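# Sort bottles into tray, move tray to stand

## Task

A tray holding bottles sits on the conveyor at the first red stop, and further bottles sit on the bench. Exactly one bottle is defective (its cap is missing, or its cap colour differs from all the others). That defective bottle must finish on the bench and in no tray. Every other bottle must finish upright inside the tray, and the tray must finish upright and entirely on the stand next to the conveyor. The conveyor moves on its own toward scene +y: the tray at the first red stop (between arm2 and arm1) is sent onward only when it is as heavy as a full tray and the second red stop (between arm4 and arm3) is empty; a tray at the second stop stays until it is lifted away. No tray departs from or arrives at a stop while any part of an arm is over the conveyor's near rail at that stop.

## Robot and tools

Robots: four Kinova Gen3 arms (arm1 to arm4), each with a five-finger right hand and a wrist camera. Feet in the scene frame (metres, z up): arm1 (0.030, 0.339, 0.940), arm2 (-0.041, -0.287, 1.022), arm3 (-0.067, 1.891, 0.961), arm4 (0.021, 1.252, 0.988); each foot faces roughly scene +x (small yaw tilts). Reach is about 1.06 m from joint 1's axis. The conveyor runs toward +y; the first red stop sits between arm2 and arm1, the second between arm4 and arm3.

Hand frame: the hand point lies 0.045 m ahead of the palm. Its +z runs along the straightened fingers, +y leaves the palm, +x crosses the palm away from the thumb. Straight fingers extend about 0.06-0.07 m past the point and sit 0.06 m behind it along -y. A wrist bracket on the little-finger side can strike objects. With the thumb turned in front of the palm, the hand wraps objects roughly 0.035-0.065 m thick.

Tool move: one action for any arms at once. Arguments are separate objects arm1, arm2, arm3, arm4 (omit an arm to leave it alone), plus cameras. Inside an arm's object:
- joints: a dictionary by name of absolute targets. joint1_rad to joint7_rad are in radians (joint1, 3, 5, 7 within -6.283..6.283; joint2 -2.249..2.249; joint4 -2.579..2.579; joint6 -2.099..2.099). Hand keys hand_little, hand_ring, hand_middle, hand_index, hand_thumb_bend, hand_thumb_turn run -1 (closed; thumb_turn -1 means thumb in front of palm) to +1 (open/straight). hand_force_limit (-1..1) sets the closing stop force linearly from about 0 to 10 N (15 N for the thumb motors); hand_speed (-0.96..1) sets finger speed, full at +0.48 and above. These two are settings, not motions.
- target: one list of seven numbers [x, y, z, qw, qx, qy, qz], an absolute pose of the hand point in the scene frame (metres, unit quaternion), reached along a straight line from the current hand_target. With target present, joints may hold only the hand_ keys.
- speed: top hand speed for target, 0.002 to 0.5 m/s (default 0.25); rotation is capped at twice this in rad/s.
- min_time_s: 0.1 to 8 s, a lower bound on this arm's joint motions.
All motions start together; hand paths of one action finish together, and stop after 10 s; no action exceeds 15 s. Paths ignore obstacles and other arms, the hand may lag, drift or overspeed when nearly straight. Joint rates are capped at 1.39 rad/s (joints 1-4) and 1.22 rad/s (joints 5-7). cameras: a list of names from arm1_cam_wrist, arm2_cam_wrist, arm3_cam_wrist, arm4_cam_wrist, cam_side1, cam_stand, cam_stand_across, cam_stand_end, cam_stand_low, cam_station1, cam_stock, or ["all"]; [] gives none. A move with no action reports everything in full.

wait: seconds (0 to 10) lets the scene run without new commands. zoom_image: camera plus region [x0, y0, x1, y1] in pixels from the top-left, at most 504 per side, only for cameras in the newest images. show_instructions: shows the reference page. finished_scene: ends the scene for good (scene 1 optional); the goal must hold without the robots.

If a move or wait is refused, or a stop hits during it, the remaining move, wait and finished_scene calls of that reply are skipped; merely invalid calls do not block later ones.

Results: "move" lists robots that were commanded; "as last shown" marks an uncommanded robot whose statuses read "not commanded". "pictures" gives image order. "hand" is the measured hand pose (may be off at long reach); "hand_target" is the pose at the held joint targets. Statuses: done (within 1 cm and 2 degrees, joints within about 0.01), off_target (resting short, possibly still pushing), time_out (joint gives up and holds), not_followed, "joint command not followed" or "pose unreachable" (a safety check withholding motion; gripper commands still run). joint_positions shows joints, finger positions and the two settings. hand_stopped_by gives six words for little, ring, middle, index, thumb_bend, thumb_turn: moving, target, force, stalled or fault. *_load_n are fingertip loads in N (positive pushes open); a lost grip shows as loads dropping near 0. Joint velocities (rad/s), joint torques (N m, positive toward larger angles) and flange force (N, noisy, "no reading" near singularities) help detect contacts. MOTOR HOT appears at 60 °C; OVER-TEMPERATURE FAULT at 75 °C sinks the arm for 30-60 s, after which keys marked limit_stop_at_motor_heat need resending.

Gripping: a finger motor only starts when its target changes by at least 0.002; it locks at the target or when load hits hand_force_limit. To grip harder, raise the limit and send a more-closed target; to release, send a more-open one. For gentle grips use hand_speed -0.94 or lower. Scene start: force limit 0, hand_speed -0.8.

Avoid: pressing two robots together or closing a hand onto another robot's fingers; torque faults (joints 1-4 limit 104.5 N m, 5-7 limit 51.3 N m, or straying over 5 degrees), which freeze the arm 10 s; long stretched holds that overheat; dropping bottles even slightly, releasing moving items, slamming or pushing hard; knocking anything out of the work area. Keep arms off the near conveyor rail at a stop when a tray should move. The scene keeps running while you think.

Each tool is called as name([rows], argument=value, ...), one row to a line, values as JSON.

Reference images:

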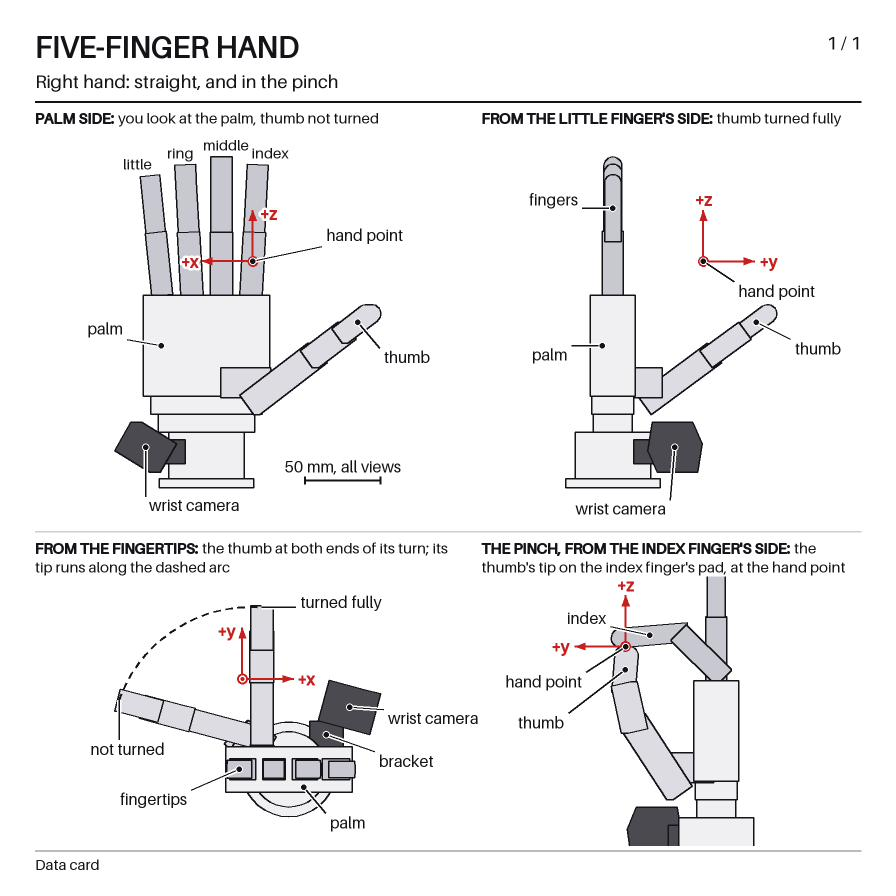

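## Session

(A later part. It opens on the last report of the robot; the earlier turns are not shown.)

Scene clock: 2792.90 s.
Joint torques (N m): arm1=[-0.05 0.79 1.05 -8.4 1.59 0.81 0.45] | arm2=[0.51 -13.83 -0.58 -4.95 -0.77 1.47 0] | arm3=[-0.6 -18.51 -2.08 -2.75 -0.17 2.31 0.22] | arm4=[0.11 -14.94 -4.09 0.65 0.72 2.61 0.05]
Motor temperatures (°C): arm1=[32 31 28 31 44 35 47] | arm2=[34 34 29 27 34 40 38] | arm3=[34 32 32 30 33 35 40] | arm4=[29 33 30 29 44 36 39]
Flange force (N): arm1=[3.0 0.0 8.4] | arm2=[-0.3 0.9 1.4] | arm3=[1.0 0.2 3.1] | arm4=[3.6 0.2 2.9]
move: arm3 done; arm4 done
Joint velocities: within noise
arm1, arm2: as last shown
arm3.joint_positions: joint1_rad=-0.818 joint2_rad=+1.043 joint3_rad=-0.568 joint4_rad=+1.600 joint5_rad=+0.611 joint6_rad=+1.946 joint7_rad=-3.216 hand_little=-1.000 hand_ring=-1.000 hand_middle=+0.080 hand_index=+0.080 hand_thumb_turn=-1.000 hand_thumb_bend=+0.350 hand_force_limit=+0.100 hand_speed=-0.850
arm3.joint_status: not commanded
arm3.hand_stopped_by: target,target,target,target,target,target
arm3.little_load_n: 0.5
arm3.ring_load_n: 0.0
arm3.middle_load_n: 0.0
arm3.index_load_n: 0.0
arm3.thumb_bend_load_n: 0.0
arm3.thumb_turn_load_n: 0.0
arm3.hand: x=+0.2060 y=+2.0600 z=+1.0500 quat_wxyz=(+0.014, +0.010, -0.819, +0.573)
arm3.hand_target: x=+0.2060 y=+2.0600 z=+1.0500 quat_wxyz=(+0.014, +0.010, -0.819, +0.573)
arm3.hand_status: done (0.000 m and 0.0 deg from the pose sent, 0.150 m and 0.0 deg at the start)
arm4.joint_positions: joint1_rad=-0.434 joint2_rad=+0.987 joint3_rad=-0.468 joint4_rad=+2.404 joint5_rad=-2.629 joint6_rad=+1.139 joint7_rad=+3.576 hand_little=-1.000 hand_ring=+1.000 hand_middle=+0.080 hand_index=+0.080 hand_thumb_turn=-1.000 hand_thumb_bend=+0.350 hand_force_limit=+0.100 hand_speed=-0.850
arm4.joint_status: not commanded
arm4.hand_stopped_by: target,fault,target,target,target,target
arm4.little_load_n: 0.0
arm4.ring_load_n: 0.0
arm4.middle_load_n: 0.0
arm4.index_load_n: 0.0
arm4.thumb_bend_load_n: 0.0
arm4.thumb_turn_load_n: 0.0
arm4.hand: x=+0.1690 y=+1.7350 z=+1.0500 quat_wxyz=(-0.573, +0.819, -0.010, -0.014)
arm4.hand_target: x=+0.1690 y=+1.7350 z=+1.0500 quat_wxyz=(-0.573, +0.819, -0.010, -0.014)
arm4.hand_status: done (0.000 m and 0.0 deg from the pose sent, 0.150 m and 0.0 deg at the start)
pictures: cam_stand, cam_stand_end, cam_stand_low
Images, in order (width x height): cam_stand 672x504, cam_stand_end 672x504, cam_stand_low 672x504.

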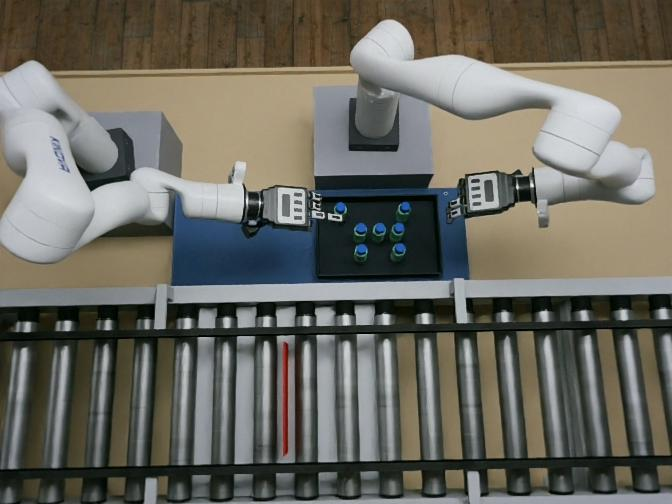

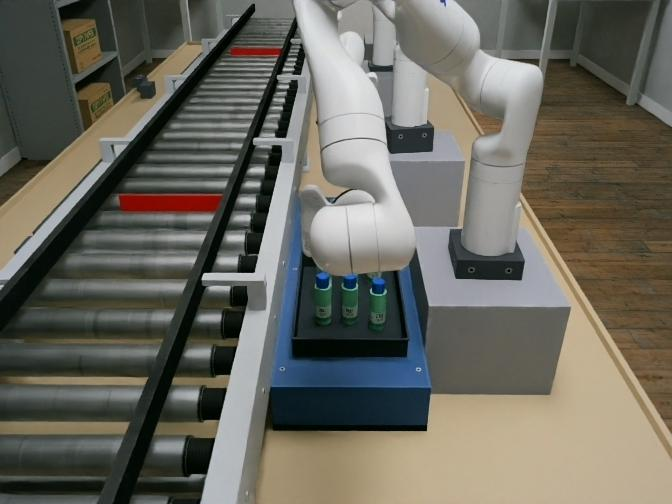

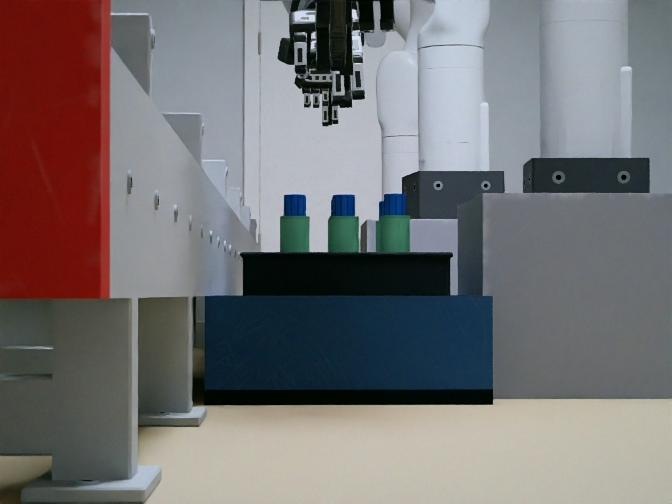

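move(cameras=["cam_stand", "cam_stand_end", "cam_station1", "cam_stock", "cam_side1"])

zoom_image(camera="cam_stand_end", region=[250, 200, 450, 440])

Scene clock: 2797.93 s.
Joint torques (N m): arm1=[-0.14 0.79 1.08 -8.47 1.56 0.78 0.39] | arm2=[0.46 -13.85 -0.51 -5 -0.73 1.49 -0.03] | arm3=[-0.53 -18.52 -2.16 -2.85 -0.18 2.31 0.31] | arm4=[0.01 -14.86 -4.08 0.64 0.7 2.57 0.09]
Motor temperatures (°C): arm1=[31 31 28 31 44 35 47] | arm2=[34 34 29 27 34 40 38] | arm3=[34 32 32 30 33 35 40] | arm4=[29 33 30 29 44 36 39]
Flange force (N): arm1=[2.8 0.1 8.4] | arm2=[-0.4 1.0 1.6] | arm3=[1.4 0.3 3.4] | arm4=[3.8 0.0 2.6]
Joint velocities: within noise
arm1.joint_positions: joint1_rad=+0.507 joint2_rad=-0.297 joint3_rad=-1.061 joint4_rad=+1.454 joint5_rad=+0.215 joint6_rad=+2.097 joint7_rad=-2.021 hand_little=-1.000 hand_ring=-1.000 hand_middle=+0.350 hand_index=+0.350 hand_thumb_turn=-1.000 hand_thumb_bend=+0.650 hand_force_limit=-0.400 hand_speed=-0.900
arm1.joint_status: not commanded
arm1.hand_stopped_by: target,target,target,target,target,target
arm1.little_load_n: 0.0
arm1.ring_load_n: 0.0
arm1.middle_load_n: 0.0
arm1.index_load_n: 0.0
arm1.thumb_bend_load_n: 0.0
arm1.thumb_turn_load_n: 0.0
arm1.hand: x=+0.2000 y=+0.4500 z=+1.4000 quat_wxyz=(+0.000, +0.000, -0.966, +0.259) (m; scene frame)
arm1.hand_target: x=+0.2000 y=+0.4500 z=+1.4000 quat_wxyz=(+0.000, +0.000, -0.966, +0.259) (m; scene frame)
arm1.hand_status: not commanded
arm2.joint_positions: joint1_rad=+0.689 joint2_rad=+0.487 joint3_rad=+0.244 joint4_rad=+1.872 joint5_rad=-0.529 joint6_rad=+1.659 joint7_rad=+2.794 hand_little=-1.000 hand_ring=-1.000 hand_middle=+0.250 hand_index=+0.250 hand_thumb_turn=-1.000 hand_thumb_bend=+0.600 hand_force_limit=-0.400 hand_speed=-0.900
arm2.joint_status: not commanded
arm2.hand_stopped_by: target,target,target,target,target,target
arm2.little_load_n: 0.5
arm2.ring_load_n: 0.0
arm2.middle_load_n: 0.0
arm2.index_load_n: -0.5
arm2.thumb_bend_load_n: 0.0
arm2.thumb_turn_load_n: 0.0
arm2.hand: x=+0.1500 y=-0.4200 z=+1.2200 quat_wxyz=(-0.446, +0.895, +0.000, +0.000) (m; scene frame)
arm2.hand_target: x=+0.1500 y=-0.4200 z=+1.2200 quat_wxyz=(-0.446, +0.895, +0.000, +0.000) (m; scene frame)
arm2.hand_status: not commanded
arm3.joint_positions: joint1_rad=-0.818 joint2_rad=+1.043 joint3_rad=-0.568 joint4_rad=+1.600 joint5_rad=+0.611 joint6_rad=+1.946 joint7_rad=-3.216 hand_little=-1.000 hand_ring=-1.000 hand_middle=+0.080 hand_index=+0.080 hand_thumb_turn=-1.000 hand_thumb_bend=+0.350 hand_force_limit=+0.100 hand_speed=-0.850
arm3.joint_status: not commanded
arm3.hand_stopped_by: target,target,target,target,target,target
arm3.little_load_n: 0.5
arm3.ring_load_n: 0.0
arm3.middle_load_n: 0.0
arm3.index_load_n: 0.0
arm3.thumb_bend_load_n: 0.0
arm3.thumb_turn_load_n: 0.0
arm3.hand: x=+0.2060 y=+2.0600 z=+1.0500 quat_wxyz=(+0.014, +0.010, -0.819, +0.573) (m; scene frame)
arm3.hand_target: x=+0.2060 y=+2.0600 z=+1.0500 quat_wxyz=(+0.014, +0.010, -0.819, +0.573) (m; scene frame)
arm3.hand_status: done (0.000 m and 0.0 deg from the pose sent, 0.150 m and 0.0 deg at the start)
arm4.joint_positions: joint1_rad=-0.434 joint2_rad=+0.987 joint3_rad=-0.468 joint4_rad=+2.404 joint5_rad=-2.629 joint6_rad=+1.139 joint7_rad=+3.576 hand_little=-1.000 hand_ring=+1.000 hand_middle=+0.080 hand_index=+0.080 hand_thumb_turn=-1.000 hand_thumb_bend=+0.350 hand_force_limit=+0.100 hand_speed=-0.850
arm4.joint_status: not commanded
arm4.hand_stopped_by: target,fault,target,target,target,target
arm4.little_load_n: 0.0
arm4.ring_load_n: 0.0
arm4.middle_load_n: 0.0
arm4.index_load_n: 0.0
arm4.thumb_bend_load_n: 0.0
arm4.thumb_turn_load_n: 0.0
arm4.hand: x=+0.1690 y=+1.7350 z=+1.0500 quat_wxyz=(-0.573, +0.819, -0.010, -0.014) (m; scene frame)
arm4.hand_target: x=+0.1690 y=+1.7350 z=+1.0500 quat_wxyz=(-0.573, +0.819, -0.010, -0.014) (m; scene frame)
arm4.hand_status: done (0.000 m and 0.0 deg from the pose sent, 0.150 m and 0.0 deg at the start)
pictures: cam_side1, cam_stand, cam_stand_end, cam_station1, cam_stock
Images, in order (width x height): cam_side1 672x504, cam_stand 672x504, cam_stand_end 672x504, cam_station1 672x504, cam_stock 672x504.

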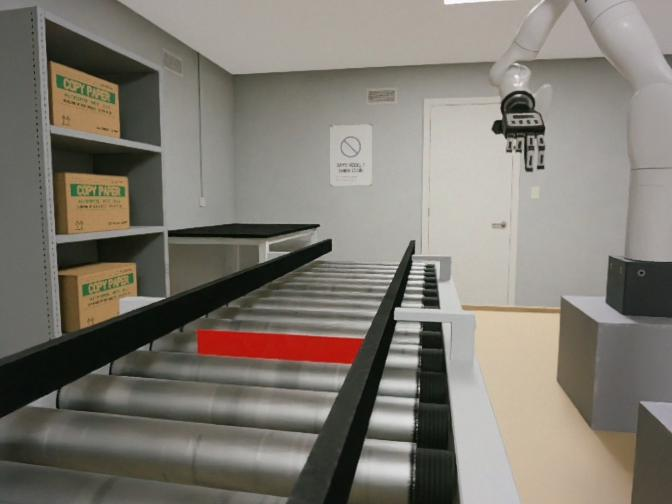

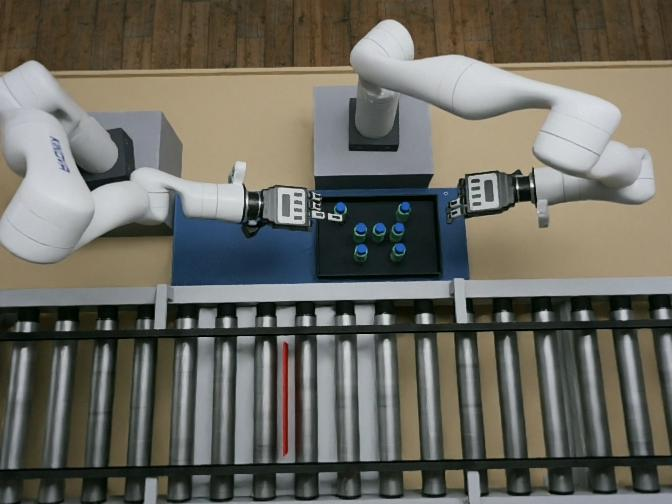

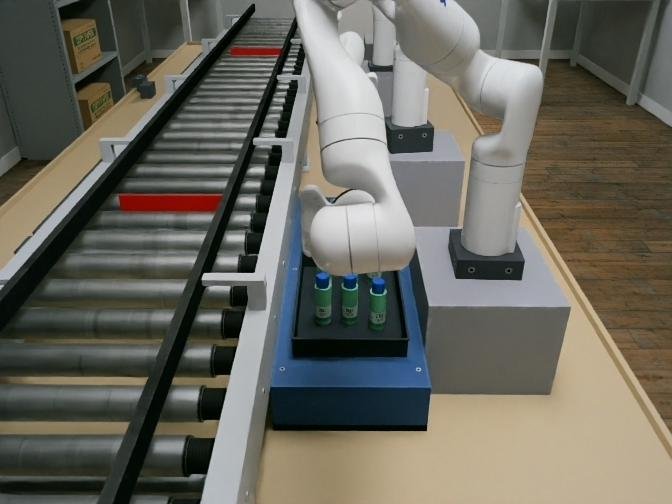

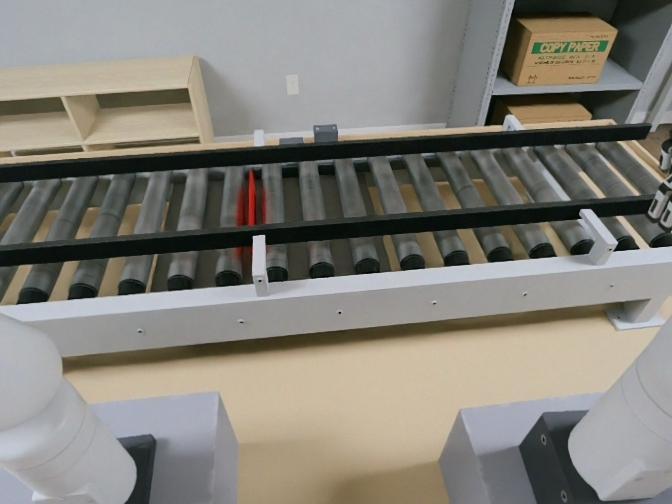

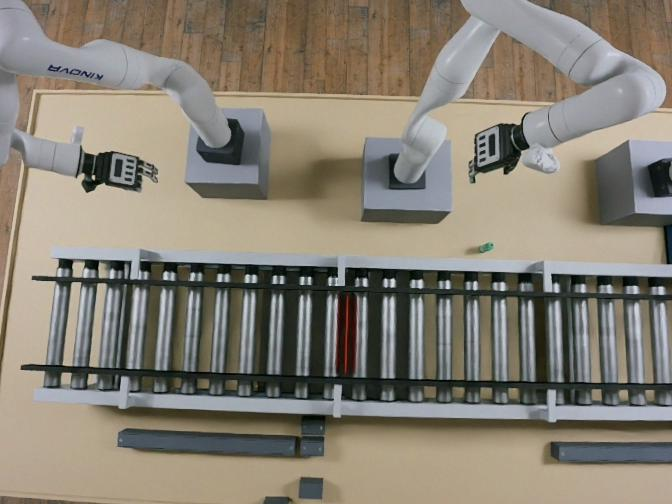

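Scaled by 2.100 from the camera's image (finer frame: 960x720).

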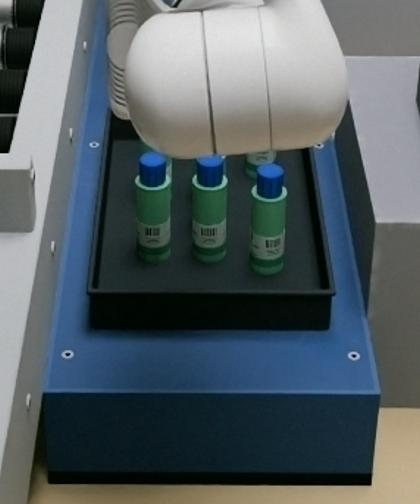

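zoom_image(camera="cam_stock", region=[440, 200, 540, 290])

Scaled by 5.040 from the camera's image (finer frame: 960x720).

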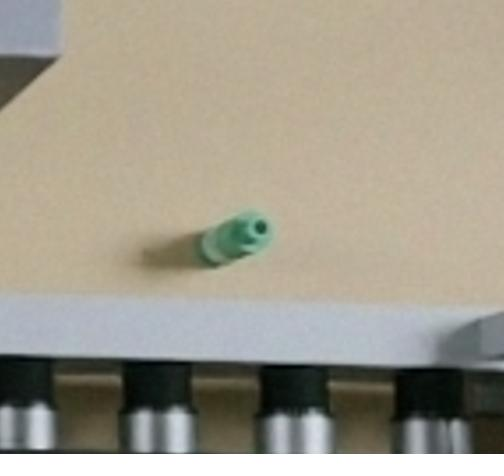

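Standing on the bench. Everything is in place.

finished_scene()

The scene is finished: the task was done.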